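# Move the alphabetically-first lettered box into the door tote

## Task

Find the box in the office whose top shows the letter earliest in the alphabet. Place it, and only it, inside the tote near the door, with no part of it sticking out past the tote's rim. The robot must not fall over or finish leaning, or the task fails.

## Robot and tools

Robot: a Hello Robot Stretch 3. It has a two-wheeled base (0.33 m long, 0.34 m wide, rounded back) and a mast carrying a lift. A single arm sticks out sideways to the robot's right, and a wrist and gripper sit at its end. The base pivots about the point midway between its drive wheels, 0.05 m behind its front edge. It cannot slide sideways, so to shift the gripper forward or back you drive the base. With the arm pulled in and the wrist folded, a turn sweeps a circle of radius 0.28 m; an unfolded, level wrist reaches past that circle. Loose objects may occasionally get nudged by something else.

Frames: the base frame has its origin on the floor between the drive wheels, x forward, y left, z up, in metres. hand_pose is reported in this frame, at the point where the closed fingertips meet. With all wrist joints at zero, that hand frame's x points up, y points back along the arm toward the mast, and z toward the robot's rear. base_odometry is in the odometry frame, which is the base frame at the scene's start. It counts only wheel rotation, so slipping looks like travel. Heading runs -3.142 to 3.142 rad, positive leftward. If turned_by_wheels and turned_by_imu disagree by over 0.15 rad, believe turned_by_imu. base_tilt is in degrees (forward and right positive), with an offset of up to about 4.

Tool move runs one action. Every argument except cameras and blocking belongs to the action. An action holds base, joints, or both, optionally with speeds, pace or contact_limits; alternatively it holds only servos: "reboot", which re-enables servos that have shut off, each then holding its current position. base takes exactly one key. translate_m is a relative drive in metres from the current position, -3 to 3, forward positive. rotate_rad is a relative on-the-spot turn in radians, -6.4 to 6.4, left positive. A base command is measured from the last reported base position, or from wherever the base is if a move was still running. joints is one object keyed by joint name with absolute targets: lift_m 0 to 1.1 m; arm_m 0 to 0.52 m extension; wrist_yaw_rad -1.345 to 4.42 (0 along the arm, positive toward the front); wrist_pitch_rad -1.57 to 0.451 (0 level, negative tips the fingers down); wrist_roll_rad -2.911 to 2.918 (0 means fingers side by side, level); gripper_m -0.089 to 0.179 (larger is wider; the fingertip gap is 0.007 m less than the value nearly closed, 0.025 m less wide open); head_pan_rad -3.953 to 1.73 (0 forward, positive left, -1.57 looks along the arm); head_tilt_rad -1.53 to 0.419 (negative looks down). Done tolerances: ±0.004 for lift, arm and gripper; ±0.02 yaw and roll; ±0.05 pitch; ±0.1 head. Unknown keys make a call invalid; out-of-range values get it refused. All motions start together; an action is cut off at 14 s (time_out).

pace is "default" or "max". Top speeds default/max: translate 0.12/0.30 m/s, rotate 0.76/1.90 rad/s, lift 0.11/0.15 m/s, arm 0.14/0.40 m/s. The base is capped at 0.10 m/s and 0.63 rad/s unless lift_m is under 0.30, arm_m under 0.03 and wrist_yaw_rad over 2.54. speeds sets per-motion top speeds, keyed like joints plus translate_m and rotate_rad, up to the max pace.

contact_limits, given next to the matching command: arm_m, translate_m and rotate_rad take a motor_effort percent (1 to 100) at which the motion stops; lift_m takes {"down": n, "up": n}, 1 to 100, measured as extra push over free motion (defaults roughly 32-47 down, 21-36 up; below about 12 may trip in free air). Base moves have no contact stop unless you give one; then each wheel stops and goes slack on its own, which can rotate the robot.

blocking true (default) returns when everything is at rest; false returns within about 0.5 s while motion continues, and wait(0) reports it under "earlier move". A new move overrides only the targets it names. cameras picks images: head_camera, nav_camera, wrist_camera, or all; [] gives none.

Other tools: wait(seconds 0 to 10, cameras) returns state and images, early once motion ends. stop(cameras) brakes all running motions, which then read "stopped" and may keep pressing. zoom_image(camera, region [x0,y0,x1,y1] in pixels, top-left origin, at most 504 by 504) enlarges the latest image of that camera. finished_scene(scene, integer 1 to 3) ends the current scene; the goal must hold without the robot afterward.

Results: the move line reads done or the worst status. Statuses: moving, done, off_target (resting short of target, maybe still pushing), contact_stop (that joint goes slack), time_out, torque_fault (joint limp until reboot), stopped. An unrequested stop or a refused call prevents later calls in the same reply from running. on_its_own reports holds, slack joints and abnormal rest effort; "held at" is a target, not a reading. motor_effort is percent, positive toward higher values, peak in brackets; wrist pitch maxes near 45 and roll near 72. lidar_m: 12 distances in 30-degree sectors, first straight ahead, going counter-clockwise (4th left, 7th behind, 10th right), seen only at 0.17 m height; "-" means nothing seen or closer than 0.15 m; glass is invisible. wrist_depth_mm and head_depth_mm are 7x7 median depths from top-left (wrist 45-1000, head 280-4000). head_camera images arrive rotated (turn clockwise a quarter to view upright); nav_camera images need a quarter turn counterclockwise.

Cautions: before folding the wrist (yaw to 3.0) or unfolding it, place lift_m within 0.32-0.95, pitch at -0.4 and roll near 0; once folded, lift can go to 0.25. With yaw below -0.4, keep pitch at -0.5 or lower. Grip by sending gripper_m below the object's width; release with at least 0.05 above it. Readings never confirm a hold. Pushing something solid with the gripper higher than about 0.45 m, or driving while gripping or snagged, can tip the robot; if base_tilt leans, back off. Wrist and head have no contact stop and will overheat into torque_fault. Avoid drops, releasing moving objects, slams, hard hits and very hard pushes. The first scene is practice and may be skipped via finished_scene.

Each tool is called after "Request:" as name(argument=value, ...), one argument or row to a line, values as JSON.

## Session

Request:
move(
  joints={"lift_m": 0.29, "head_pan_rad": 1.2, "head_tilt_rad": -0.35},
  cameras=["nav_camera"],
)

Request:
move(
  joints={"head_pan_rad": -0.2},
  cameras=["nav_camera"],
)

Request:
move(
  joints={"head_pan_rad": -2.0},
  cameras=["nav_camera"],
)

Request:
move(
  joints={"head_pan_rad": -3.7},
  cameras=["nav_camera"],
)

Scene clock: 1.27 s.
move: done
base_odometry: x=+0.000 y=+0.000 heading=+0.000
turned_by_wheels: +0.000
turned_by_imu: +0.000
base_tilt: forward=+0.9 right=-0.1
lidar_m: 0.73 0.74 0.91 1.57 1.59 1.10 1.00 1.01 1.25 1.55 1.23 0.80
head_depth_mm: 1727 1856 1986 2163 2290 1887 1481 / 1651 1767 1881 2028 2200 1868 1521 / 1577 1664 1798 1933 2067 1861 1518 / 1507 1600 1708 1831 1976 1870 1497 / 1449 1531 1637 1753 1877 1858 1497 / 1399 1495 1555 1662 1776 1850 1501 / 1347 1400 1475 1578 1678 1747 1493
base_status: not commanded
joint_positions: lift_m=+0.290 arm_m=+0.002 wrist_yaw_rad=+3.032 wrist_pitch_rad=-0.535 wrist_roll_rad=+0.000 gripper_m=+0.037 head_pan_rad=+1.225 head_tilt_rad=-0.349
joint_status: all done
measured_speeds: all 0
motor_effort: left_wheel=-0.4(0.8) right_wheel=+2.1(3.0) lift_m=+19.5(25.5) arm_m=-11.7(11.7) wrist_yaw_rad=+0.8(1.4) wrist_pitch_rad=+2.7(2.7) wrist_roll_rad=+0.8(1.1) gripper_m=-0.6(0.9) head_pan_rad=-1.5(4.7) head_tilt_rad=-1.0(5.2)
hand_pose: x=+0.0015 y=+0.0602 z=+0.2773 quat_wxyz=(+0.224, +0.691, +0.150, +0.671) (m; base frame)
wrist_depth_mm: - 141 - - - - 729 / 931 155 934 - - - - / 804 176 201 806 793 815 - / 653 628 202 630 659 652 634 / 537 540 220 547 543 546 542 / 470 287 128 275 452 466 467 / 254 259 249 253 392 407 410
pictures: nav_camera (sideways)
Images, in order (width x height): nav_camera 672x504.

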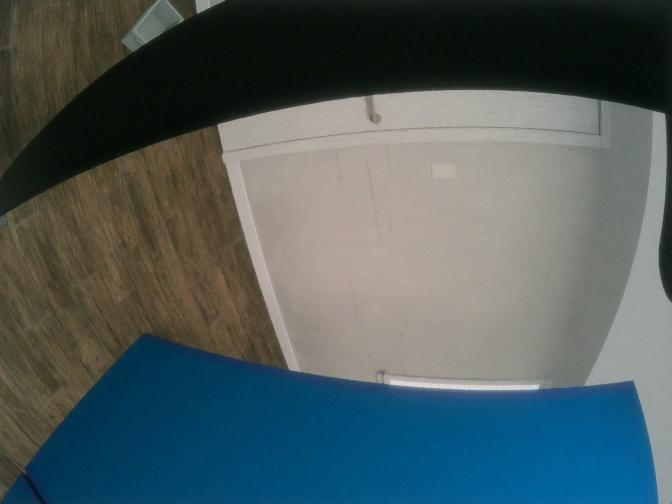

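Scene clock: 2.47 s.
move: done
base_odometry: x=+0.000 y=+0.000 heading=+0.000
turned_by_wheels: +0.000
turned_by_imu: +0.000
base_tilt: forward=+1.0 right=-0.2
lidar_m: 0.73 0.74 0.92 1.57 1.59 1.09 1.00 1.01 1.26 1.55 1.23 0.80
head_depth_mm: 690 734 790 853 927 1021 1116 / 669 712 765 820 887 976 1066 / 658 696 748 803 863 925 1017 / 630 669 716 765 820 898 979 / 614 649 693 739 794 860 934 / 597 632 673 715 770 826 895 / 581 612 652 691 740 797 862
base_status: not commanded
joint_positions: lift_m=+0.290 arm_m=+0.002 wrist_yaw_rad=+3.032 wrist_pitch_rad=-0.535 wrist_roll_rad=+0.000 gripper_m=+0.037 head_pan_rad=-0.220 head_tilt_rad=-0.350
joint_status: all done
measured_speeds: all 0
motor_effort: left_wheel=-0.7(0.7) right_wheel=+1.9(2.6) lift_m=+19.5(19.9) arm_m=-14.9(15.1) wrist_yaw_rad=+0.6(1.3) wrist_pitch_rad=+2.6(2.7) wrist_roll_rad=+0.8(1.0) gripper_m=+0.6(1.2) head_pan_rad=-0.7(5.6) head_tilt_rad=-2.2(2.5)
hand_pose: x=+0.0015 y=+0.0602 z=+0.2773 quat_wxyz=(+0.224, +0.691, +0.150, +0.671) (m; base frame)
wrist_depth_mm: - 141 - - - - 716 / 949 155 925 - - - - / 822 176 202 818 832 807 - / 644 626 201 641 643 633 639 / 543 544 219 547 543 539 538 / 465 288 128 273 454 462 467 / 252 261 247 253 393 410 407
pictures: nav_camera (sideways)
Images, in order (width x height): nav_camera 672x504.

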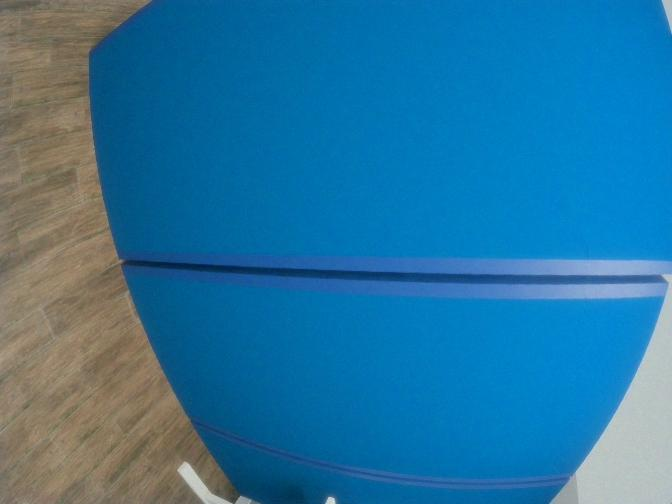

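Scene clock: 3.80 s.
move: done
base_odometry: x=+0.000 y=+0.000 heading=+0.000
turned_by_wheels: +0.000
turned_by_imu: +0.000
base_tilt: forward=+1.0 right=-0.3
lidar_m: 0.73 0.74 0.91 1.57 1.58 1.09 1.00 1.01 1.25 1.54 1.23 0.80
head_depth_mm: 1145 1184 1229 1284 1335 1395 1432 / 1279 1330 1379 1459 1512 1611 1507 / 1449 1505 1573 1678 1757 1780 1506 / 1661 1738 1818 1938 2081 1871 1507 / 1947 2066 2154 2248 2312 1876 1503 / 1995 2084 2170 2310 2387 1863 1498 / 1895 1978 2072 2188 2332 1851 1493
base_status: not commanded
joint_positions: lift_m=+0.290 arm_m=+0.002 wrist_yaw_rad=+3.032 wrist_pitch_rad=-0.535 wrist_roll_rad=+0.000 gripper_m=+0.037 head_pan_rad=-2.045 head_tilt_rad=-0.350
joint_status: all done
measured_speeds: all 0
motor_effort: left_wheel=-0.5(0.8) right_wheel=+1.9(2.6) lift_m=+19.3(20.1) arm_m=-19.1(19.1) wrist_yaw_rad=+0.4(1.4) wrist_pitch_rad=+2.4(2.9) wrist_roll_rad=+1.0(1.1) gripper_m=+0.7(1.3) head_pan_rad=+1.3(5.3) head_tilt_rad=-2.7(2.8)
hand_pose: x=+0.0015 y=+0.0602 z=+0.2773 quat_wxyz=(+0.224, +0.691, +0.150, +0.671) (m; base frame)
wrist_depth_mm: - 140 - - - - 732 / 933 155 928 - - - - / 816 176 202 792 799 815 - / 653 625 202 632 645 654 651 / 548 542 220 543 542 549 549 / 470 288 127 273 452 470 468 / 254 258 246 252 390 407 408
pictures: nav_camera (sideways)
Images, in order (width x height): nav_camera 672x504.

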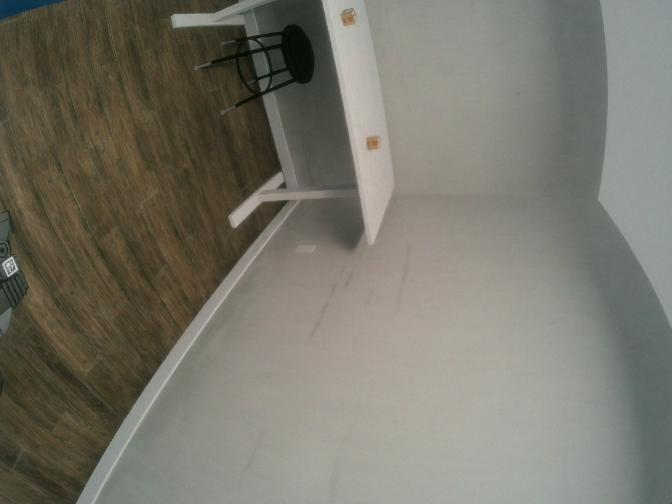

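Scene clock: 5.10 s.
move: done
base_odometry: x=+0.000 y=+0.000 heading=+0.000
turned_by_wheels: +0.000
turned_by_imu: +0.000
base_tilt: forward=+0.9 right=-0.2
lidar_m: 0.73 0.74 0.91 1.57 1.59 1.09 1.00 1.01 1.25 1.55 1.23 0.80
head_depth_mm: 1445 1576 1697 1823 1943 1895 1512 / 1313 1418 1540 1661 1824 1871 1508 / 1210 1299 1397 1497 1645 1762 1514 / 1121 1185 1267 1364 1473 1594 1515 / 1041 1104 1177 1245 1339 1430 1475 / 970 1025 1085 1152 1232 1321 1395 / 913 950 1014 1069 1133 1208 1283
base_status: not commanded
joint_positions: lift_m=+0.290 arm_m=+0.002 wrist_yaw_rad=+3.032 wrist_pitch_rad=-0.535 wrist_roll_rad=+0.000 gripper_m=+0.037 head_pan_rad=-3.750 head_tilt_rad=-0.350
joint_status: all done
measured_speeds: all 0
motor_effort: left_wheel=-0.5(0.7) right_wheel=+2.1(2.6) lift_m=+19.3(19.8) arm_m=-22.2(22.3) wrist_yaw_rad=+0.8(1.1) wrist_pitch_rad=+2.3(2.7) wrist_roll_rad=+0.9(1.0) gripper_m=+1.1(1.5) head_pan_rad=+3.3(5.6) head_tilt_rad=-2.1(3.5)
hand_pose: x=+0.0015 y=+0.0602 z=+0.2773 quat_wxyz=(+0.224, +0.691, +0.150, +0.671) (m; base frame)
wrist_depth_mm: - 141 - - - - 736 / 939 154 972 - - - - / 829 177 200 806 795 802 - / 651 628 201 646 653 654 638 / 545 539 220 538 538 547 542 / 467 289 128 272 457 472 465 / 252 260 247 255 391 413 408
pictures: nav_camera (sideways)
Images, in order (width x height): nav_camera 672x504.

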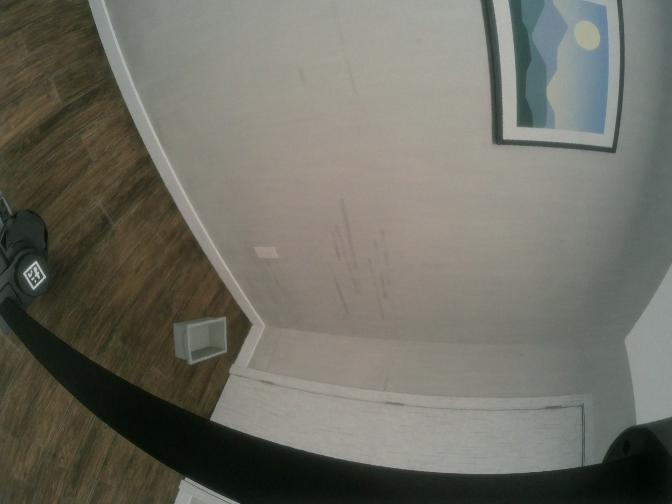

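Request:
move(
  base={"rotate_rad": 1.716},
  joints={"head_pan_rad": -3.32, "head_tilt_rad": -0.25},
  pace="max",
  cameras=["head_camera"],
)

Request:
move(
  base={"translate_m": -0.45},
  pace="max",
  cameras=["head_camera", "nav_camera"],
)

Scene clock: 37.73 s.
move: done
base_odometry: x=+0.000 y=+0.000 heading=+1.716
turned_by_wheels: +1.716
turned_by_imu: +1.709
base_tilt: forward=+1.0 right=-0.1
lidar_m: 1.57 1.45 1.05 1.00 1.03 1.39 1.54 1.06 0.77 0.73 0.75 1.66
head_depth_mm: 1994 2087 2144 2010 2170 2098 1672 / 1987 2067 2190 1986 2409 1992 1676 / 1966 2035 2132 1956 2377 2164 1657 / 1943 2032 2135 1940 2343 2119 1649 / 1918 2004 2103 1724 2262 2047 1634 / 1892 1994 2066 1717 1913 2127 1646 / 1860 1954 2034 1679 2230 2006 1637
base_status: done
joint_positions: lift_m=+0.290 arm_m=+0.002 wrist_yaw_rad=+3.032 wrist_pitch_rad=-0.535 wrist_roll_rad=+0.000 gripper_m=+0.037 head_pan_rad=-3.312 head_tilt_rad=-0.252
joint_status: all done
measured_speeds: all 0
motor_effort: left_wheel=-7.1(17.0) right_wheel=+8.0(17.2) lift_m=+20.3(20.7) arm_m=-22.0(22.8) wrist_yaw_rad=+0.4(1.3) wrist_pitch_rad=+2.2(2.9) wrist_roll_rad=+1.0(1.1) gripper_m=-0.3(1.2) head_pan_rad=-3.1(5.2) head_tilt_rad=+4.8(6.8)
hand_pose: x=+0.0015 y=+0.0602 z=+0.2773 quat_wxyz=(+0.224, +0.691, +0.150, +0.671) (m; base frame)
wrist_depth_mm: - 140 152 - - - - / - 155 934 - - - - / 813 176 202 792 799 795 796 / 640 627 201 650 647 657 650 / 544 551 220 543 544 541 547 / 465 287 127 274 452 467 464 / 253 260 248 254 395 412 411
pictures: head_camera (sideways)
Images, in order (width x height): head_camera 896x504.

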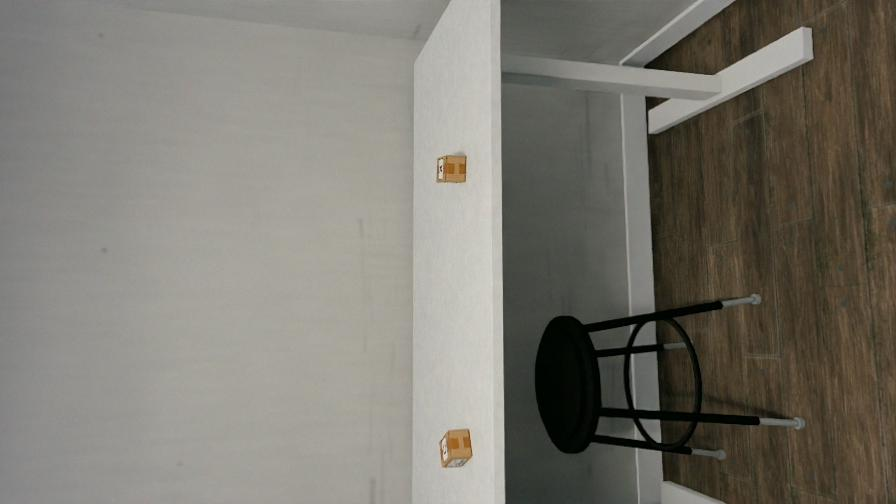

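Scene clock: 40.53 s.
move: done
base_odometry: x=+0.065 y=-0.445 heading=+1.715
turned_by_wheels: +0.000
turned_by_imu: +0.000
base_tilt: forward=+1.0 right=-0.1
lidar_m: 2.01 1.43 1.03 0.99 1.02 1.39 1.11 1.07 0.77 0.74 0.76 1.03
head_depth_mm: 1598 1675 1762 1816 1204 1924 1584 / 1575 1655 1723 1781 1177 1998 1687 / 1556 1620 1717 1763 1184 1977 1667 / 1538 1607 1699 1732 1185 1957 1660 / 1498 1580 1659 1707 1169 1899 1591 / 1487 1572 1628 1675 1091 1373 1654 / 1482 1548 1611 1657 1080 1392 1538
base_status: done
joint_positions: lift_m=+0.290 arm_m=+0.002 wrist_yaw_rad=+3.032 wrist_pitch_rad=-0.535 wrist_roll_rad=+0.000 gripper_m=+0.037 head_pan_rad=-3.319 head_tilt_rad=-0.250
joint_status: not commanded
measured_speeds: all 0
motor_effort: left_wheel=-6.8(15.1) right_wheel=+0.0(12.4) lift_m=+20.8(21.2) arm_m=-19.2(21.8) wrist_yaw_rad=+0.4(1.2) wrist_pitch_rad=+2.2(2.8) wrist_roll_rad=+1.0(1.1) gripper_m=-0.6(1.5) head_pan_rad=-3.2(4.7) head_tilt_rad=+4.3(5.4)
hand_pose: x=+0.0015 y=+0.0602 z=+0.2773 quat_wxyz=(+0.224, +0.691, +0.150, +0.671) (m; base frame)
wrist_depth_mm: - 140 152 - - - - / - 155 926 - - - - / 796 177 204 817 792 819 825 / 647 632 202 641 635 652 648 / 545 541 219 549 537 553 548 / 465 289 127 274 451 473 462 / 252 259 246 254 396 409 408
pictures: head_camera (sideways), nav_camera (sideways)
Images, in order (width x height): head_camera 896x504, nav_camera 672x504.

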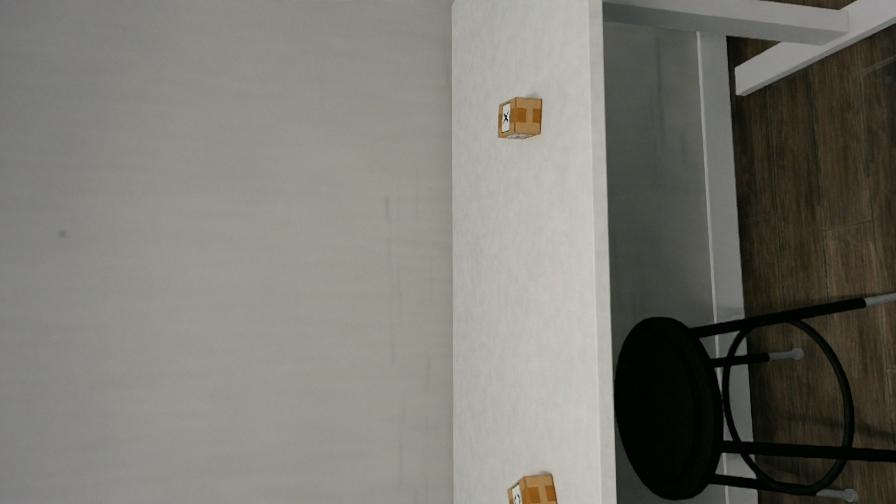

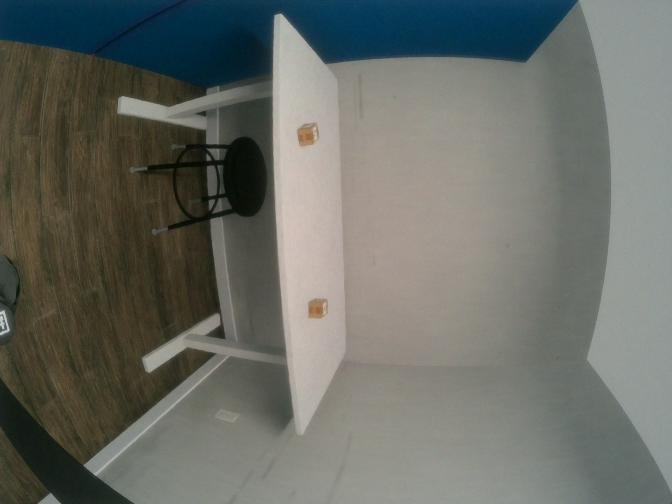

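Request:
zoom_image(
  camera="head_camera",
  region=[484, 82, 556, 146],
)

Request:
move(
  joints={"head_pan_rad": -3.1, "head_tilt_rad": -0.25},
  pace="max",
  cameras=["head_camera"],
)

Request:
zoom_image(
  camera="head_camera",
  region=[490, 310, 570, 390],
)

Scaled by 7.000 from the camera's 896x504 image, which has a finer 1280x720 frame.

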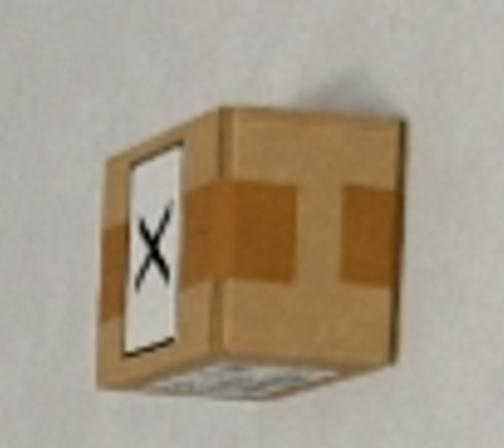

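Scene clock: 45.30 s.
move: done
base_odometry: x=+0.065 y=-0.445 heading=+1.715
turned_by_wheels: +0.000
turned_by_imu: +0.001
base_tilt: forward=+1.0 right=-0.1
lidar_m: 2.01 1.43 1.04 0.99 1.02 1.38 1.11 1.07 0.77 0.74 0.76 1.03
head_depth_mm: 1489 1556 1622 1672 1123 1881 1679 / 1508 1560 1638 1679 1119 1904 1680 / 1515 1590 1664 1705 1110 1901 1621 / 1518 1609 1666 1720 1177 1396 1657 / 1551 1619 1684 1732 1128 1420 1546 / 1551 1635 1699 1736 1172 1947 1617 / 1573 1655 1729 1747 1232 1828 1562
base_status: not commanded
joint_positions: lift_m=+0.290 arm_m=+0.002 wrist_yaw_rad=+3.032 wrist_pitch_rad=-0.535 wrist_roll_rad=+0.000 gripper_m=+0.037 head_pan_rad=-3.103 head_tilt_rad=-0.250
joint_status: all done
measured_speeds: all 0
motor_effort: left_wheel=-6.9(7.2) right_wheel=-0.1(0.6) lift_m=+21.9(22.3) arm_m=-16.2(17.0) wrist_yaw_rad=+0.6(1.1) wrist_pitch_rad=+2.7(2.9) wrist_roll_rad=+0.7(1.0) gripper_m=-0.6(1.0) head_pan_rad=+3.1(3.5) head_tilt_rad=+3.3(3.6)
hand_pose: x=+0.0015 y=+0.0602 z=+0.2773 quat_wxyz=(+0.224, +0.691, +0.150, +0.671) (m; base frame)
wrist_depth_mm: - 141 152 - - - - / - 155 918 - - - - / 808 177 203 806 821 801 795 / 651 626 201 646 643 646 639 / 545 541 220 538 539 542 543 / 466 290 128 275 458 472 467 / 254 261 247 252 389 406 406
pictures: head_camera (sideways)
Images, in order (width x height): head_camera 896x504.

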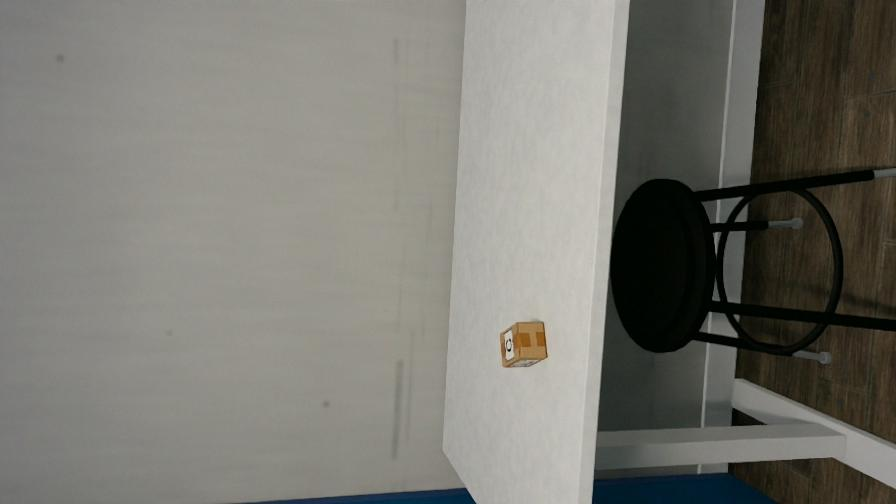

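Scaled by 6.300 from the camera's 896x504 image, which has a finer 1280x720 frame.

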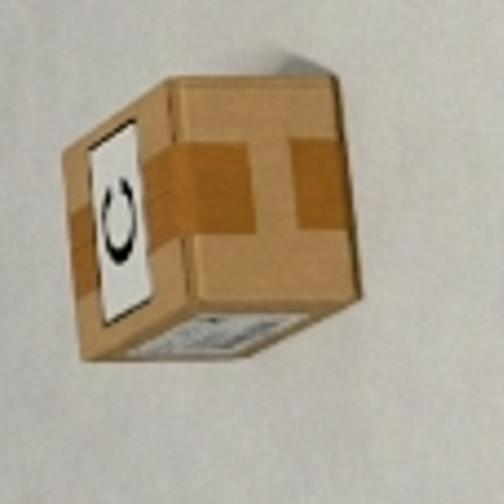

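Request:
zoom_image(
  camera="head_camera",
  region=[494, 324, 530, 366],
)

Scaled by 12.000 from the camera's 896x504 image, which has a finer 1280x720 frame.

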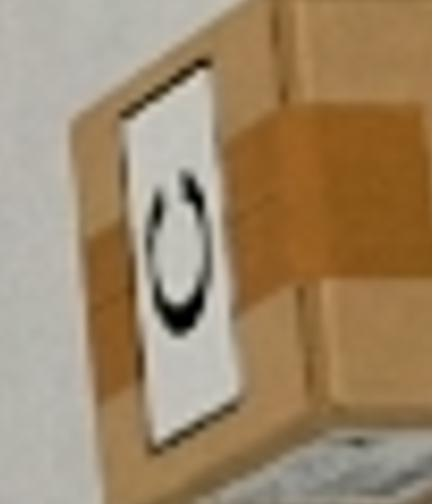

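Request:
move(
  base={"translate_m": 1.58},
  joints={"head_pan_rad": 1.5, "head_tilt_rad": -0.75},
  pace="max",
  cameras=["head_camera"],
)

Request:
move(
  base={"rotate_rad": -1.571},
  joints={"head_pan_rad": -0.6, "head_tilt_rad": -0.3},
  pace="max",
  cameras=["nav_camera"],
)

Scene clock: 84.97 s.
move: done
base_odometry: x=-0.163 y=+1.118 heading=+1.716
turned_by_wheels: +0.000
turned_by_imu: -0.001
base_tilt: forward=+1.0 right=-0.2
lidar_m: 0.45 0.46 0.63 1.02 1.05 1.42 2.89 1.03 0.86 1.99 0.68 0.46
head_depth_mm: 897 1014 1152 1298 1395 1290 1180 / 885 1001 1157 1362 1516 1340 1179 / 885 1004 1141 1355 1534 1315 1179 / 890 999 1152 1349 1533 1322 1166 / 885 999 1152 1348 1525 1290 1178 / 883 998 1145 1344 1535 1349 1175 / 876 997 1144 1348 1519 - -
base_status: done
joint_positions: lift_m=+0.290 arm_m=+0.002 wrist_yaw_rad=+3.032 wrist_pitch_rad=-0.535 wrist_roll_rad=+0.000 gripper_m=+0.037 head_pan_rad=+1.501 head_tilt_rad=-0.751
joint_status: all done
measured_speeds: all 0
motor_effort: left_wheel=+6.7(13.0) right_wheel=+1.7(17.2) lift_m=+24.6(25.0) arm_m=-7.7(13.4) wrist_yaw_rad=+0.9(1.4) wrist_pitch_rad=+2.6(3.0) wrist_roll_rad=+0.9(1.1) gripper_m=+1.0(1.5) head_pan_rad=-2.9(5.1) head_tilt_rad=+1.5(6.7)
hand_pose: x=+0.0015 y=+0.0601 z=+0.2773 quat_wxyz=(+0.224, +0.691, +0.150, +0.671) (m; base frame)
wrist_depth_mm: - 141 154 - - 668 - / 930 155 - - - 717 - / 799 176 179 - 804 707 - / 653 626 198 627 644 640 514 / 542 543 219 543 545 541 496 / 464 290 128 274 452 466 466 / 253 259 247 251 389 409 410
pictures: head_camera (sideways)
Images, in order (width x height): head_camera 896x504.

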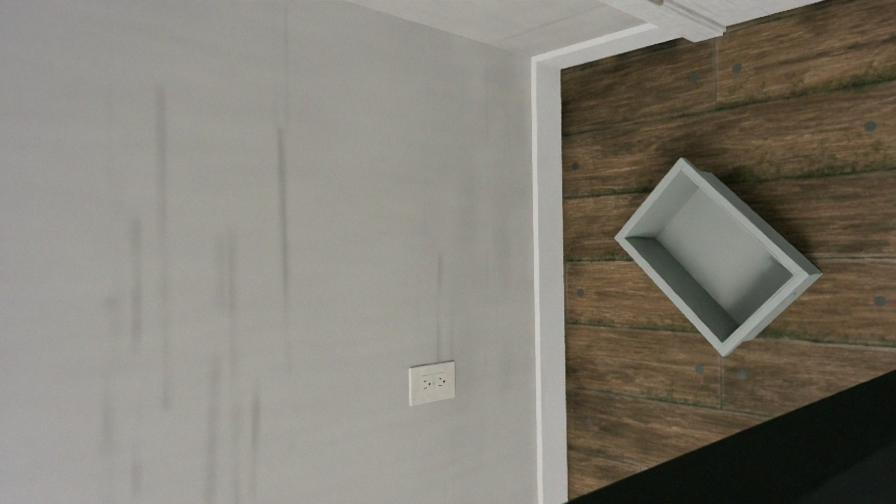

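Scene clock: 87.33 s.
move: done
base_odometry: x=-0.163 y=+1.118 heading=+0.145
turned_by_wheels: -1.571
turned_by_imu: -1.564
base_tilt: forward=+1.0 right=-0.2
lidar_m: 1.86 0.67 0.47 0.45 0.47 0.64 1.02 1.06 1.45 2.82 1.01 0.86
head_depth_mm: 847 903 970 1042 1128 1225 1350 / 789 839 896 962 1040 1119 1213 / 742 789 832 891 951 1023 1103 / 787 823 860 907 953 1000 1071 / 926 970 1027 1099 1160 1243 1340 / 3460 3592 3682 3945 2744 1984 1568 / 3286 3497 3564 3762 2731 1986 1569
base_status: done
joint_positions: lift_m=+0.290 arm_m=+0.002 wrist_yaw_rad=+3.032 wrist_pitch_rad=-0.535 wrist_roll_rad=+0.000 gripper_m=+0.037 head_pan_rad=-0.616 head_tilt_rad=-0.294
joint_status: all done
measured_speeds: translate_m=+0.000 rotate_rad=+0.000 lift_m=+0.000 arm_m=+0.000 wrist_yaw_rad=+0.000 wrist_pitch_rad=+0.000 wrist_roll_rad=+0.000 head_pan_rad=+0.024 head_tilt_rad=+0.000
motor_effort: left_wheel=+9.3(18.9) right_wheel=-9.6(14.6) lift_m=+25.4(25.5) arm_m=-22.1(22.4) wrist_yaw_rad=+0.4(1.4) wrist_pitch_rad=+2.7(2.8) wrist_roll_rad=+0.8(1.0) gripper_m=-0.4(1.4) head_pan_rad=+2.0(4.6) head_tilt_rad=-0.4(7.7)
hand_pose: x=+0.0015 y=+0.0601 z=+0.2773 quat_wxyz=(+0.224, +0.691, +0.150, +0.671) (m; base frame)
wrist_depth_mm: - 140 151 - 469 - - / - 153 160 - 509 - - / - 169 175 - 570 - - / - 193 197 595 620 621 642 / 546 550 219 543 542 538 548 / 464 289 128 274 455 467 468 / 254 259 247 254 391 408 406
pictures: nav_camera (sideways)
Images, in order (width x height): nav_camera 672x504.

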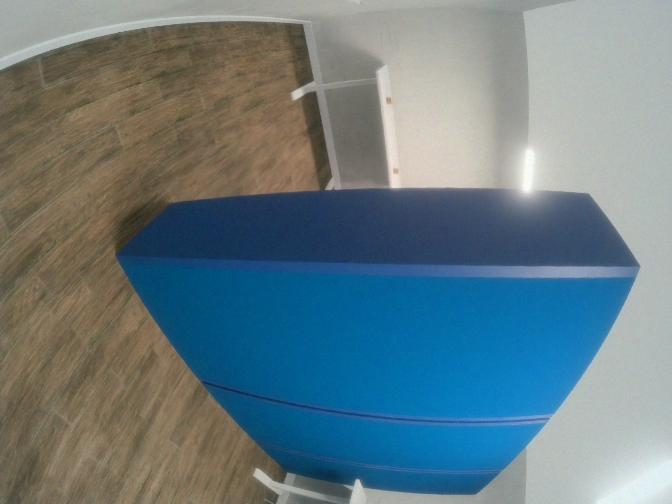

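Request:
move(
  base={"translate_m": 1.45},
  joints={"head_pan_rad": -0.9, "head_tilt_rad": -0.3},
  pace="max",
  cameras=["nav_camera"],
)

Scene clock: 120.97 s.
move: done
base_odometry: x=+1.272 y=+1.328 heading=+0.145
turned_by_wheels: +0.000
turned_by_imu: +0.000
base_tilt: forward=+0.8 right=-0.3
lidar_m: 1.85 0.68 0.50 0.48 0.49 0.67 1.76 0.69 0.56 1.38 3.05 2.39
head_depth_mm: 3098 3264 3294 3460 2747 2004 1584 / 3361 3474 3585 3772 2766 2011 1587 / 3303 3570 3771 3942 2732 1989 1566 / 3034 3253 3384 3513 2720 1983 1563 / 2732 2860 2973 3182 2625 1966 1572 / 2495 2630 2687 2818 2575 1979 1569 / 2319 2419 2466 2616 2608 1958 1550
base_status: done
joint_positions: lift_m=+0.290 arm_m=+0.002 wrist_yaw_rad=+3.032 wrist_pitch_rad=-0.535 wrist_roll_rad=+0.000 gripper_m=+0.037 head_pan_rad=-0.900 head_tilt_rad=-0.301
joint_status: all done
measured_speeds: all 0
motor_effort: left_wheel=+7.7(17.6) right_wheel=-2.9(14.6) lift_m=+28.1(28.4) arm_m=-20.8(21.8) wrist_yaw_rad=+0.5(1.4) wrist_pitch_rad=+2.3(3.0) wrist_roll_rad=+0.8(1.1) gripper_m=+0.7(1.4) head_pan_rad=-2.8(5.5) head_tilt_rad=+0.2(3.5)
hand_pose: x=+0.0015 y=+0.0601 z=+0.2773 quat_wxyz=(+0.224, +0.691, +0.150, +0.671) (m; base frame)
wrist_depth_mm: - 141 152 - - - - / - 154 161 - - - - / - 169 175 - - - - / - 201 196 612 631 628 647 / 538 543 221 543 543 548 549 / 470 289 128 273 454 471 464 / 251 259 247 253 391 409 414
pictures: nav_camera (sideways)
Images, in order (width x height): nav_camera 672x504.

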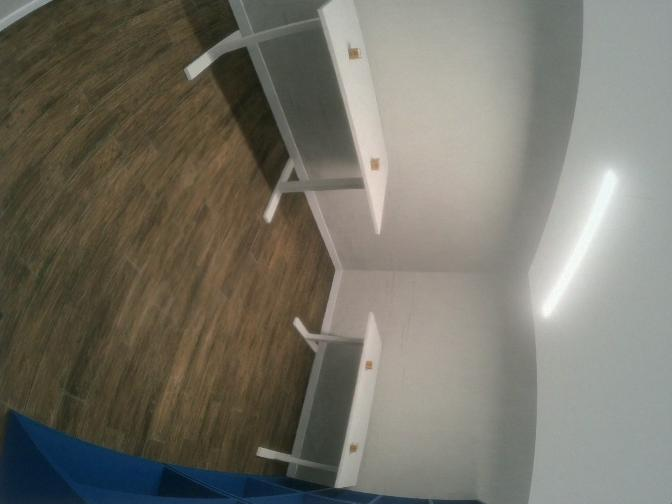

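Request:
move(
  base={"rotate_rad": -1.102},
  joints={"head_pan_rad": 1.53, "head_tilt_rad": -0.28},
  pace="max",
  cameras=[],
)

Request:
move(
  base={"translate_m": 1.77},
  pace="max",
  cameras=["head_camera"],
)

Request:
move(
  joints={"head_pan_rad": -0.57, "head_tilt_rad": -0.28},
  pace="max",
  cameras=["head_camera"],
)

Scene clock: 136.43 s.
move: done
base_odometry: x=+1.272 y=+1.328 heading=-0.956
turned_by_wheels: -1.102
turned_by_imu: -1.096
base_tilt: forward=+0.9 right=-0.1
lidar_m: 3.04 2.40 1.85 0.72 0.50 0.48 0.49 0.65 1.51 0.72 0.55 1.39
head_depth_mm: 1651 1859 2094 2196 2342 2076 1617 / 1256 1368 1502 1678 1850 1898 1618 / 1009 1074 1154 1239 1348 1497 1515 / 837 883 940 999 1045 1159 1251 / 720 754 793 831 879 941 1009 / 631 658 690 718 754 771 846 / 564 585 606 633 655 679 725
base_status: done
joint_positions: lift_m=+0.290 arm_m=+0.002 wrist_yaw_rad=+3.032 wrist_pitch_rad=-0.535 wrist_roll_rad=+0.000 gripper_m=+0.037 head_pan_rad=+1.546 head_tilt_rad=-0.281
joint_status: all done
measured_speeds: translate_m=+0.000 rotate_rad=+0.000 lift_m=+0.000 arm_m=+0.000 wrist_yaw_rad=+0.000 wrist_pitch_rad=+0.000 wrist_roll_rad=+0.000 head_pan_rad=-0.024 head_tilt_rad=+0.000
motor_effort: left_wheel=+8.8(18.3) right_wheel=-9.2(15.9) lift_m=+29.8(29.8) arm_m=-21.0(22.4) wrist_yaw_rad=+0.5(1.4) wrist_pitch_rad=+2.5(2.8) wrist_roll_rad=+0.8(1.1) gripper_m=+0.5(1.4) head_pan_rad=-3.1(5.2) head_tilt_rad=+3.8(6.3)
hand_pose: x=+0.0015 y=+0.0601 z=+0.2773 quat_wxyz=(+0.224, +0.691, +0.150, +0.671) (m; base frame)
wrist_depth_mm: - 140 152 - - - - / - 153 162 - - - - / - 169 200 815 786 807 788 / - 201 202 649 646 648 646 / 473 528 218 550 543 540 537 / 455 289 128 272 451 464 467 / 252 260 248 253 391 406 412
pictures: none
No camera images: "cameras" was empty.

Scene clock: 143.77 s.
move: done
base_odometry: x=+2.293 y=-0.118 heading=-0.956
turned_by_wheels: +0.000
turned_by_imu: -0.001
base_tilt: forward=+1.1 right=-0.2
lidar_m: 1.31 1.58 1.06 1.53 2.02 2.04 2.10 1.49 1.08 1.30 1.50 1.72
head_depth_mm: 1289 1343 1402 1447 989 811 1622 / 1345 1404 1478 1491 990 1700 1614 / 1411 1477 1545 1566 957 1793 1606 / 1473 1552 1627 1582 973 1897 1609 / 1560 1633 1718 1562 1028 1966 1610 / 1650 1738 1837 1560 1078 2007 1615 / 1755 1842 1943 1534 1150 1897 1586
base_status: done
joint_positions: lift_m=+0.290 arm_m=+0.002 wrist_yaw_rad=+3.032 wrist_pitch_rad=-0.535 wrist_roll_rad=+0.000 gripper_m=+0.037 head_pan_rad=+1.530 head_tilt_rad=-0.280
joint_status: not commanded
measured_speeds: all 0
motor_effort: left_wheel=+8.9(17.1) right_wheel=-5.6(14.5) lift_m=+31.4(31.6) arm_m=-13.9(21.5) wrist_yaw_rad=+0.7(1.4) wrist_pitch_rad=+2.6(2.9) wrist_roll_rad=+0.9(1.1) gripper_m=-0.4(1.4) head_pan_rad=-4.1(4.7) head_tilt_rad=+3.3(5.6)
hand_pose: x=+0.0015 y=+0.0601 z=+0.2773 quat_wxyz=(+0.224, +0.691, +0.150, +0.671) (m; base frame)
wrist_depth_mm: - 140 - - - - - / - 155 931 - - - - / 807 177 202 822 801 808 804 / 656 616 201 648 643 630 646 / 542 540 219 538 546 539 546 / 467 287 128 272 453 467 466 / 254 260 247 253 390 408 408
pictures: head_camera (sideways)
Images, in order (width x height): head_camera 896x504.

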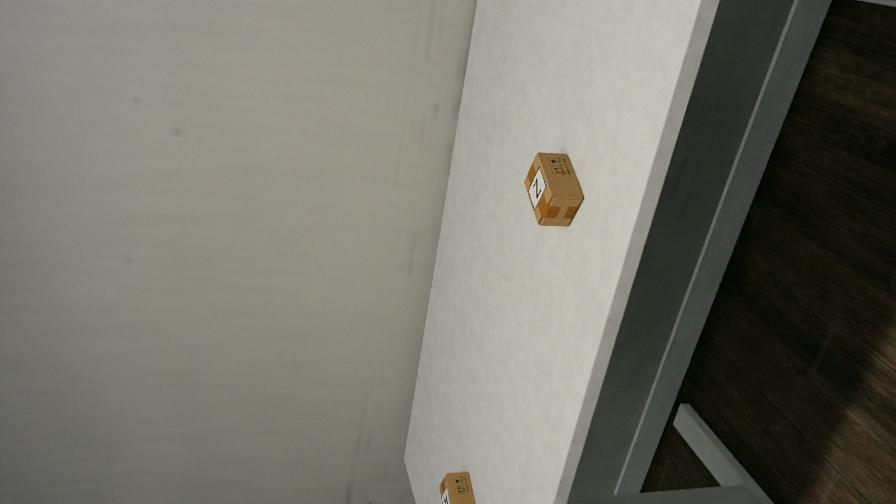

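Scene clock: 144.90 s.
move: done
base_odometry: x=+2.293 y=-0.118 heading=-0.956
turned_by_wheels: +0.000
turned_by_imu: +0.000
base_tilt: forward=+1.0 right=-0.1
lidar_m: 1.31 1.57 1.06 1.54 2.02 2.04 2.09 1.50 1.08 1.30 1.49 1.72
head_depth_mm: 1530 1620 1692 1798 1288 1920 1625 / 1519 1591 1695 1757 1278 1904 1625 / 1518 1588 1675 1750 1283 1902 1603 / 1510 1566 1660 1743 1265 1890 1609 / 1487 1566 1658 1726 1263 1882 1602 / 1469 1547 1630 1713 1252 1884 1594 / 1473 1535 1623 1705 1245 1406 1510
base_status: not commanded
joint_positions: lift_m=+0.290 arm_m=+0.002 wrist_yaw_rad=+3.032 wrist_pitch_rad=-0.535 wrist_roll_rad=+0.000 gripper_m=+0.037 head_pan_rad=-0.619 head_tilt_rad=-0.280
joint_status: all done
measured_speeds: all 0
motor_effort: left_wheel=+8.9(9.3) right_wheel=-5.9(6.0) lift_m=+31.2(31.6) arm_m=-12.6(14.2) wrist_yaw_rad=+1.2(1.2) wrist_pitch_rad=+2.4(2.8) wrist_roll_rad=+0.9(1.0) gripper_m=-0.4(0.9) head_pan_rad=+2.7(6.4) head_tilt_rad=+3.2(6.2)
hand_pose: x=+0.0015 y=+0.0601 z=+0.2773 quat_wxyz=(+0.224, +0.691, +0.150, +0.671) (m; base frame)
wrist_depth_mm: - 141 - - - - - / - 155 928 - - - - / 798 176 202 810 799 805 811 / 651 621 202 653 653 648 647 / 549 544 221 541 553 543 550 / 466 289 127 274 458 468 465 / 254 259 248 254 391 405 407
pictures: head_camera (sideways)
Images, in order (width x height): head_camera 896x504.

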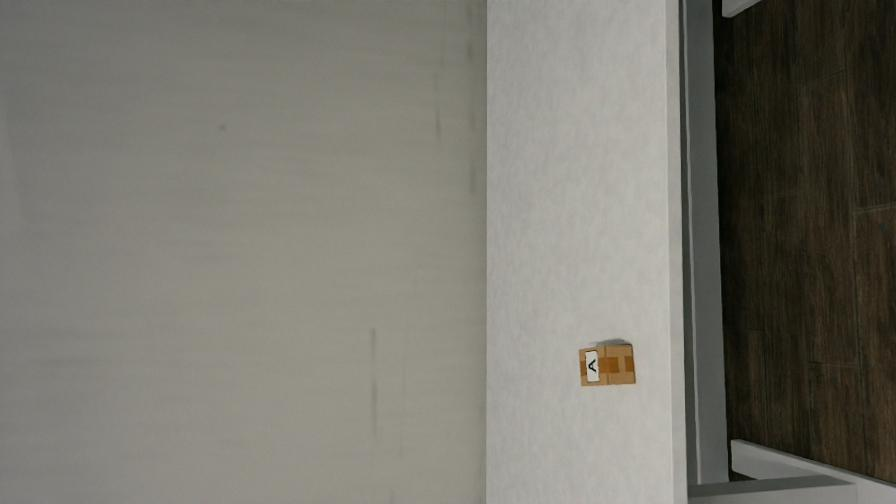

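Request:
zoom_image(
  camera="head_camera",
  region=[570, 335, 640, 395],
)

Scaled by 7.200 from the camera's 896x504 image, which has a finer 1280x720 frame.

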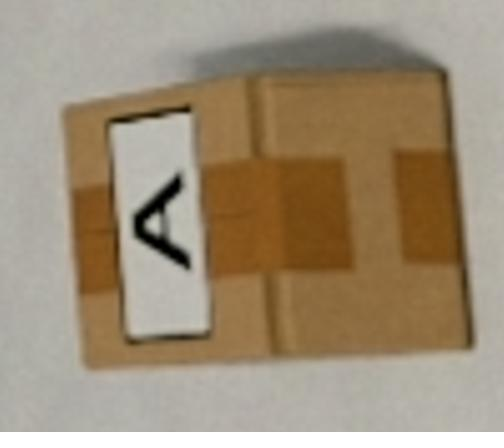

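Request:
move(
  base={"rotate_rad": -0.297},
  joints={"head_pan_rad": -0.17, "head_tilt_rad": -0.55},
  pace="max",
  cameras=[],
)

Request:
move(
  base={"translate_m": 0.32},
  joints={"lift_m": 0.76, "wrist_pitch_rad": -0.4},
  pace="max",
  cameras=["head_camera"],
)

Scene clock: 187.47 s.
move: done
base_odometry: x=+2.293 y=-0.118 heading=-1.252
turned_by_wheels: -0.297
turned_by_imu: -0.294
base_tilt: forward=+1.0 right=-0.1
lidar_m: 1.31 1.83 1.50 1.06 1.61 2.05 2.04 1.50 1.08 1.32 1.30 1.49
head_depth_mm: 1439 1560 1548 1136 1910 1533 1297 / 1443 1584 1534 1136 1893 1539 1296 / 1457 1575 1534 1132 1865 1541 1298 / 1477 1605 1539 1137 1881 1531 1295 / 1490 1613 1542 1181 1881 1537 1297 / 1479 1642 1527 1187 1765 1492 1298 / 1510 1648 1795 1183 1857 1526 1294
base_status: done
joint_positions: lift_m=+0.290 arm_m=+0.002 wrist_yaw_rad=+3.032 wrist_pitch_rad=-0.535 wrist_roll_rad=+0.000 gripper_m=+0.037 head_pan_rad=-0.160 head_tilt_rad=-0.548
joint_status: all done
measured_speeds: all 0
motor_effort: left_wheel=+9.1(17.4) right_wheel=-7.9(14.8) lift_m=+30.5(30.8) arm_m=-7.8(8.3) wrist_yaw_rad=+0.8(1.1) wrist_pitch_rad=+2.4(2.8) wrist_roll_rad=+0.8(1.0) gripper_m=-0.1(1.5) head_pan_rad=-0.3(3.9) head_tilt_rad=-3.0(3.9)
hand_pose: x=+0.0015 y=+0.0601 z=+0.2773 quat_wxyz=(+0.224, +0.691, +0.150, +0.671) (m; base frame)
wrist_depth_mm: - 140 - - - - - / - 155 960 - - - - / 790 177 201 805 797 797 794 / 654 629 202 648 648 649 645 / 543 544 222 545 535 531 548 / 465 288 127 274 455 469 469 / 253 260 247 252 391 405 408
pictures: none
No camera images: "cameras" was empty.

Scene clock: 191.40 s.
move: done
base_odometry: x=+2.393 y=-0.422 heading=-1.252
turned_by_wheels: +0.000
turned_by_imu: +0.000
base_tilt: forward=+1.2 right=-0.2
lidar_m: 0.99 1.56 1.45 1.05 1.60 1.84 2.35 1.76 1.21 1.21 1.28 1.41
head_depth_mm: 1168 1280 1383 1086 842 1505 1299 / 1173 1278 1378 1084 839 1491 1297 / 1173 1293 1382 1082 839 1537 1296 / 1188 1307 1397 1079 819 1530 1283 / 1195 1316 1405 1077 833 1540 1299 / 1207 1322 1424 1076 863 1448 1268 / 1220 1333 1463 1073 857 1525 1305
base_status: done
joint_positions: lift_m=+0.760 arm_m=+0.002 wrist_yaw_rad=+3.032 wrist_pitch_rad=-0.420 wrist_roll_rad=+0.000 gripper_m=+0.037 head_pan_rad=-0.169 head_tilt_rad=-0.550
joint_status: all done
measured_speeds: all 0
motor_effort: left_wheel=+8.1(18.0) right_wheel=-3.5(8.3) lift_m=+30.7(34.0) arm_m=-8.6(8.9) wrist_yaw_rad=+0.9(1.5) wrist_pitch_rad=+3.4(6.9) wrist_roll_rad=+0.8(1.1) gripper_m=-0.2(1.6) head_pan_rad=-3.3(4.3) head_tilt_rad=-3.3(4.3)
hand_pose: x=+0.0032 y=+0.0761 z=+0.7723 quat_wxyz=(+0.185, +0.698, +0.110, +0.683) (m; base frame)
wrist_depth_mm: - 137 942 - - - - / - 145 - - - - - / - 160 - - - - - / - - 205 - - - - / - - 198 - - - - / - - 128 - - - - / 937 958 253 922 911 961 908
pictures: head_camera (sideways)
Images, in order (width x height): head_camera 896x504.

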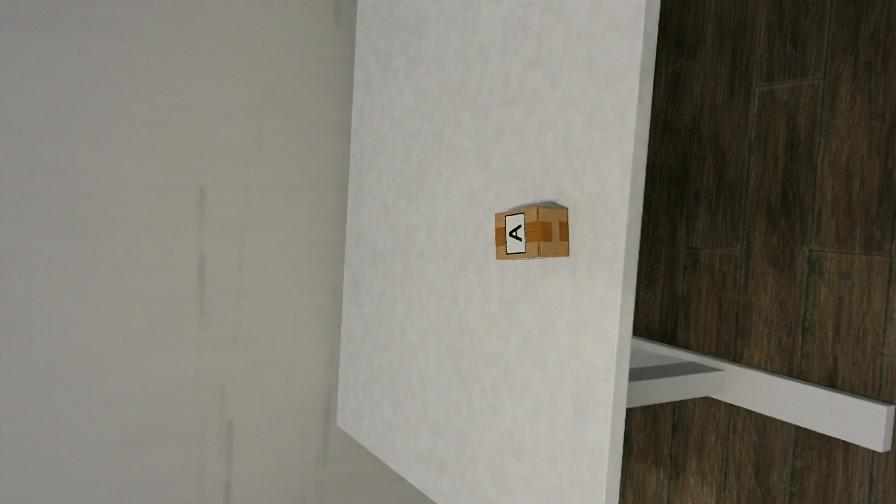

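Request:
move(
  base={"rotate_rad": 1.432},
  joints={"wrist_yaw_rad": 0.0, "wrist_pitch_rad": -0.3, "gripper_m": 0.179, "head_pan_rad": -1.57, "head_tilt_rad": -0.55},
  pace="max",
  cameras=["head_camera", "wrist_camera"],
)

Scene clock: 224.43 s.
move: done
base_odometry: x=+2.393 y=-0.422 heading=+0.179
turned_by_wheels: +1.431
turned_by_imu: +1.428
base_tilt: forward=+0.9 right=-0.2
lidar_m: 1.10 1.05 1.83 2.35 1.76 1.21 1.50 1.21 1.30 1.05 0.99 1.49
head_depth_mm: 1170 1284 1372 1092 839 1503 1283 / 1179 1290 1389 1095 838 1544 1275 / 1187 1296 1397 1091 841 1530 365 / 1201 1309 1405 1085 838 1532 1269 / 1212 1318 1415 1081 862 1532 1250 / 1226 1342 1433 1070 863 1453 1271 / 1231 1358 1486 1072 862 1528 1287
base_status: done
joint_positions: lift_m=+0.760 arm_m=+0.002 wrist_yaw_rad=+0.003 wrist_pitch_rad=-0.322 wrist_roll_rad=+0.000 gripper_m=+0.179 head_pan_rad=-1.575 head_tilt_rad=-0.550
joint_status: all done
measured_speeds: all 0
motor_effort: left_wheel=-9.2(15.3) right_wheel=+11.1(14.4) lift_m=+25.7(28.8) arm_m=-20.6(20.6) wrist_yaw_rad=-1.7(5.7) wrist_pitch_rad=+4.1(7.0) wrist_roll_rad=+0.7(1.1) gripper_m=+0.8(95.6) head_pan_rad=+2.5(4.8) head_tilt_rad=-2.3(6.1)
hand_pose: x=-0.0209 y=-0.3822 z=+0.7947 quat_wxyz=(+0.698, +0.115, -0.697, -0.113) (m; base frame)
wrist_depth_mm: - - - - - - - / - - - - - - - / - - - 462 - - - / - - - - - - - / - - - - - - - / 125 - - - - 136 123 / - - - - - - 107
pictures: head_camera (sideways), wrist_camera
Images, in order (width x height): head_camera 896x504, wrist_camera 644x364.

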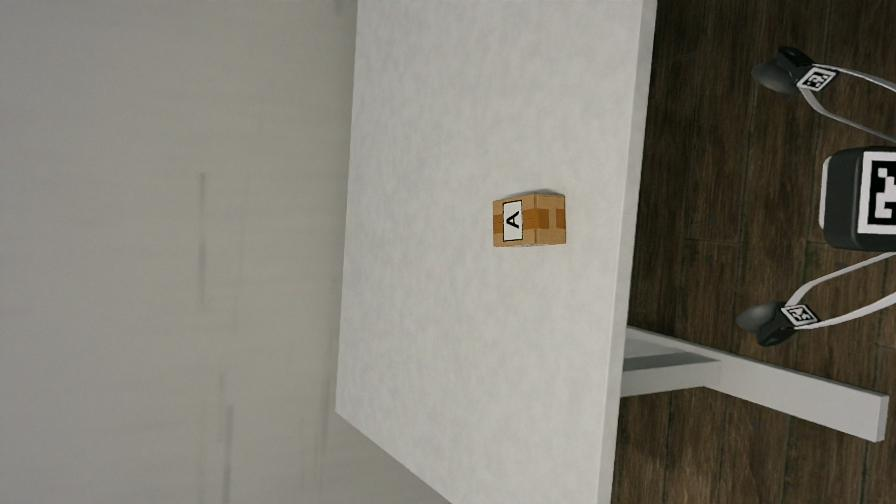

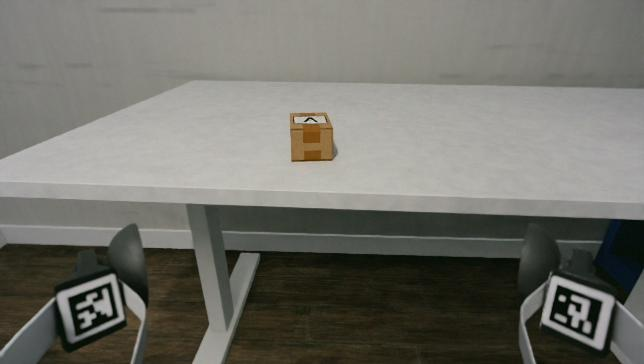

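Request:
zoom_image(
  camera="wrist_camera",
  region=[277, 102, 347, 172],
)

Scaled by 7.200.

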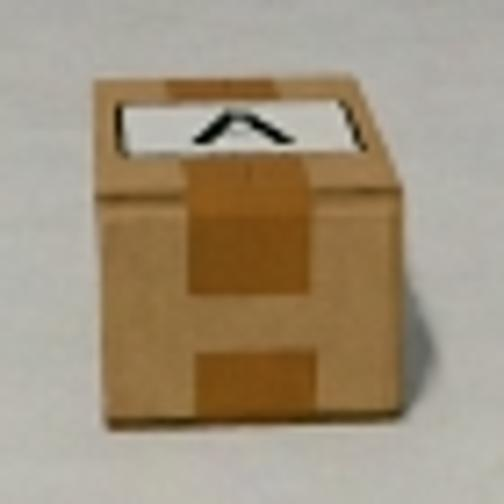

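Request:
move(
  joints={"wrist_yaw_rad": 0.09, "arm_m": 0.14, "lift_m": 0.725},
  pace="max",
  cameras=["wrist_camera"],
)

Scene clock: 264.87 s.
move: done
base_odometry: x=+2.393 y=-0.422 heading=+0.179
turned_by_wheels: +0.000
turned_by_imu: +0.001
base_tilt: forward=+0.8 right=-0.3
lidar_m: 1.09 1.05 1.83 2.34 1.77 1.21 1.50 1.21 1.30 1.05 1.00 1.48
head_depth_mm: 1171 1271 1384 1098 844 1497 353 / 1181 1290 1380 1086 838 772 370 / 1191 1292 1392 1092 837 486 389 / 1204 1308 1419 1087 837 1457 1240 / 1201 1323 1411 1078 862 1456 1298 / 1224 1340 1446 1082 861 1460 1264 / 1237 1352 1491 1070 888 1531 1290
base_status: not commanded
joint_positions: lift_m=+0.725 arm_m=+0.140 wrist_yaw_rad=+0.088 wrist_pitch_rad=-0.321 wrist_roll_rad=+0.000 gripper_m=+0.179 head_pan_rad=-1.570 head_tilt_rad=-0.550
joint_status: all done
measured_speeds: all 0
motor_effort: left_wheel=-8.5(9.3) right_wheel=+10.6(11.3) lift_m=+19.9(22.5) arm_m=+23.0(25.3) wrist_yaw_rad=+2.7(7.9) wrist_pitch_rad=+3.6(4.2) wrist_roll_rad=+0.8(1.0) gripper_m=-0.2(1.2) head_pan_rad=+3.2(3.8) head_tilt_rad=-2.3(3.1)
hand_pose: x=-0.0009 y=-0.5197 z=+0.7601 quat_wxyz=(+0.703, +0.144, -0.692, -0.083) (m; base frame)
wrist_depth_mm: - - - - - - - / - - - - - - - / - - - 329 - - - / - - - 328 - - - / - - - - - - - / 125 - - - - 135 116 / - 929 919 - - 945 109
pictures: wrist_camera
Images, in order (width x height): wrist_camera 644x364.

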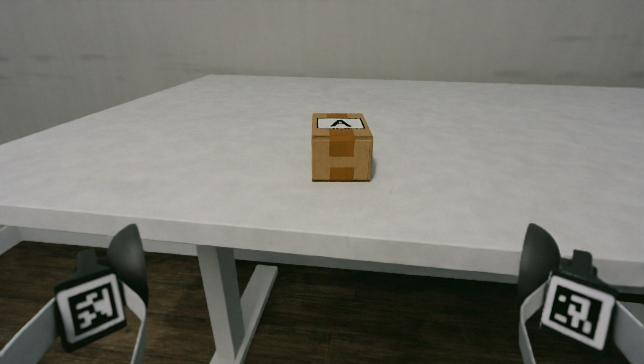

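Request:
zoom_image(
  camera="wrist_camera",
  region=[297, 102, 387, 192],
)

Scaled by 5.600.

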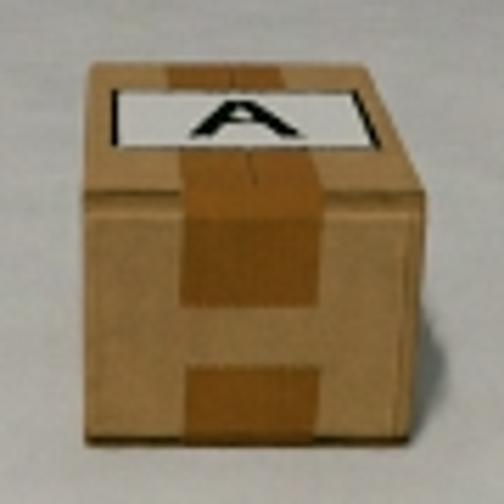

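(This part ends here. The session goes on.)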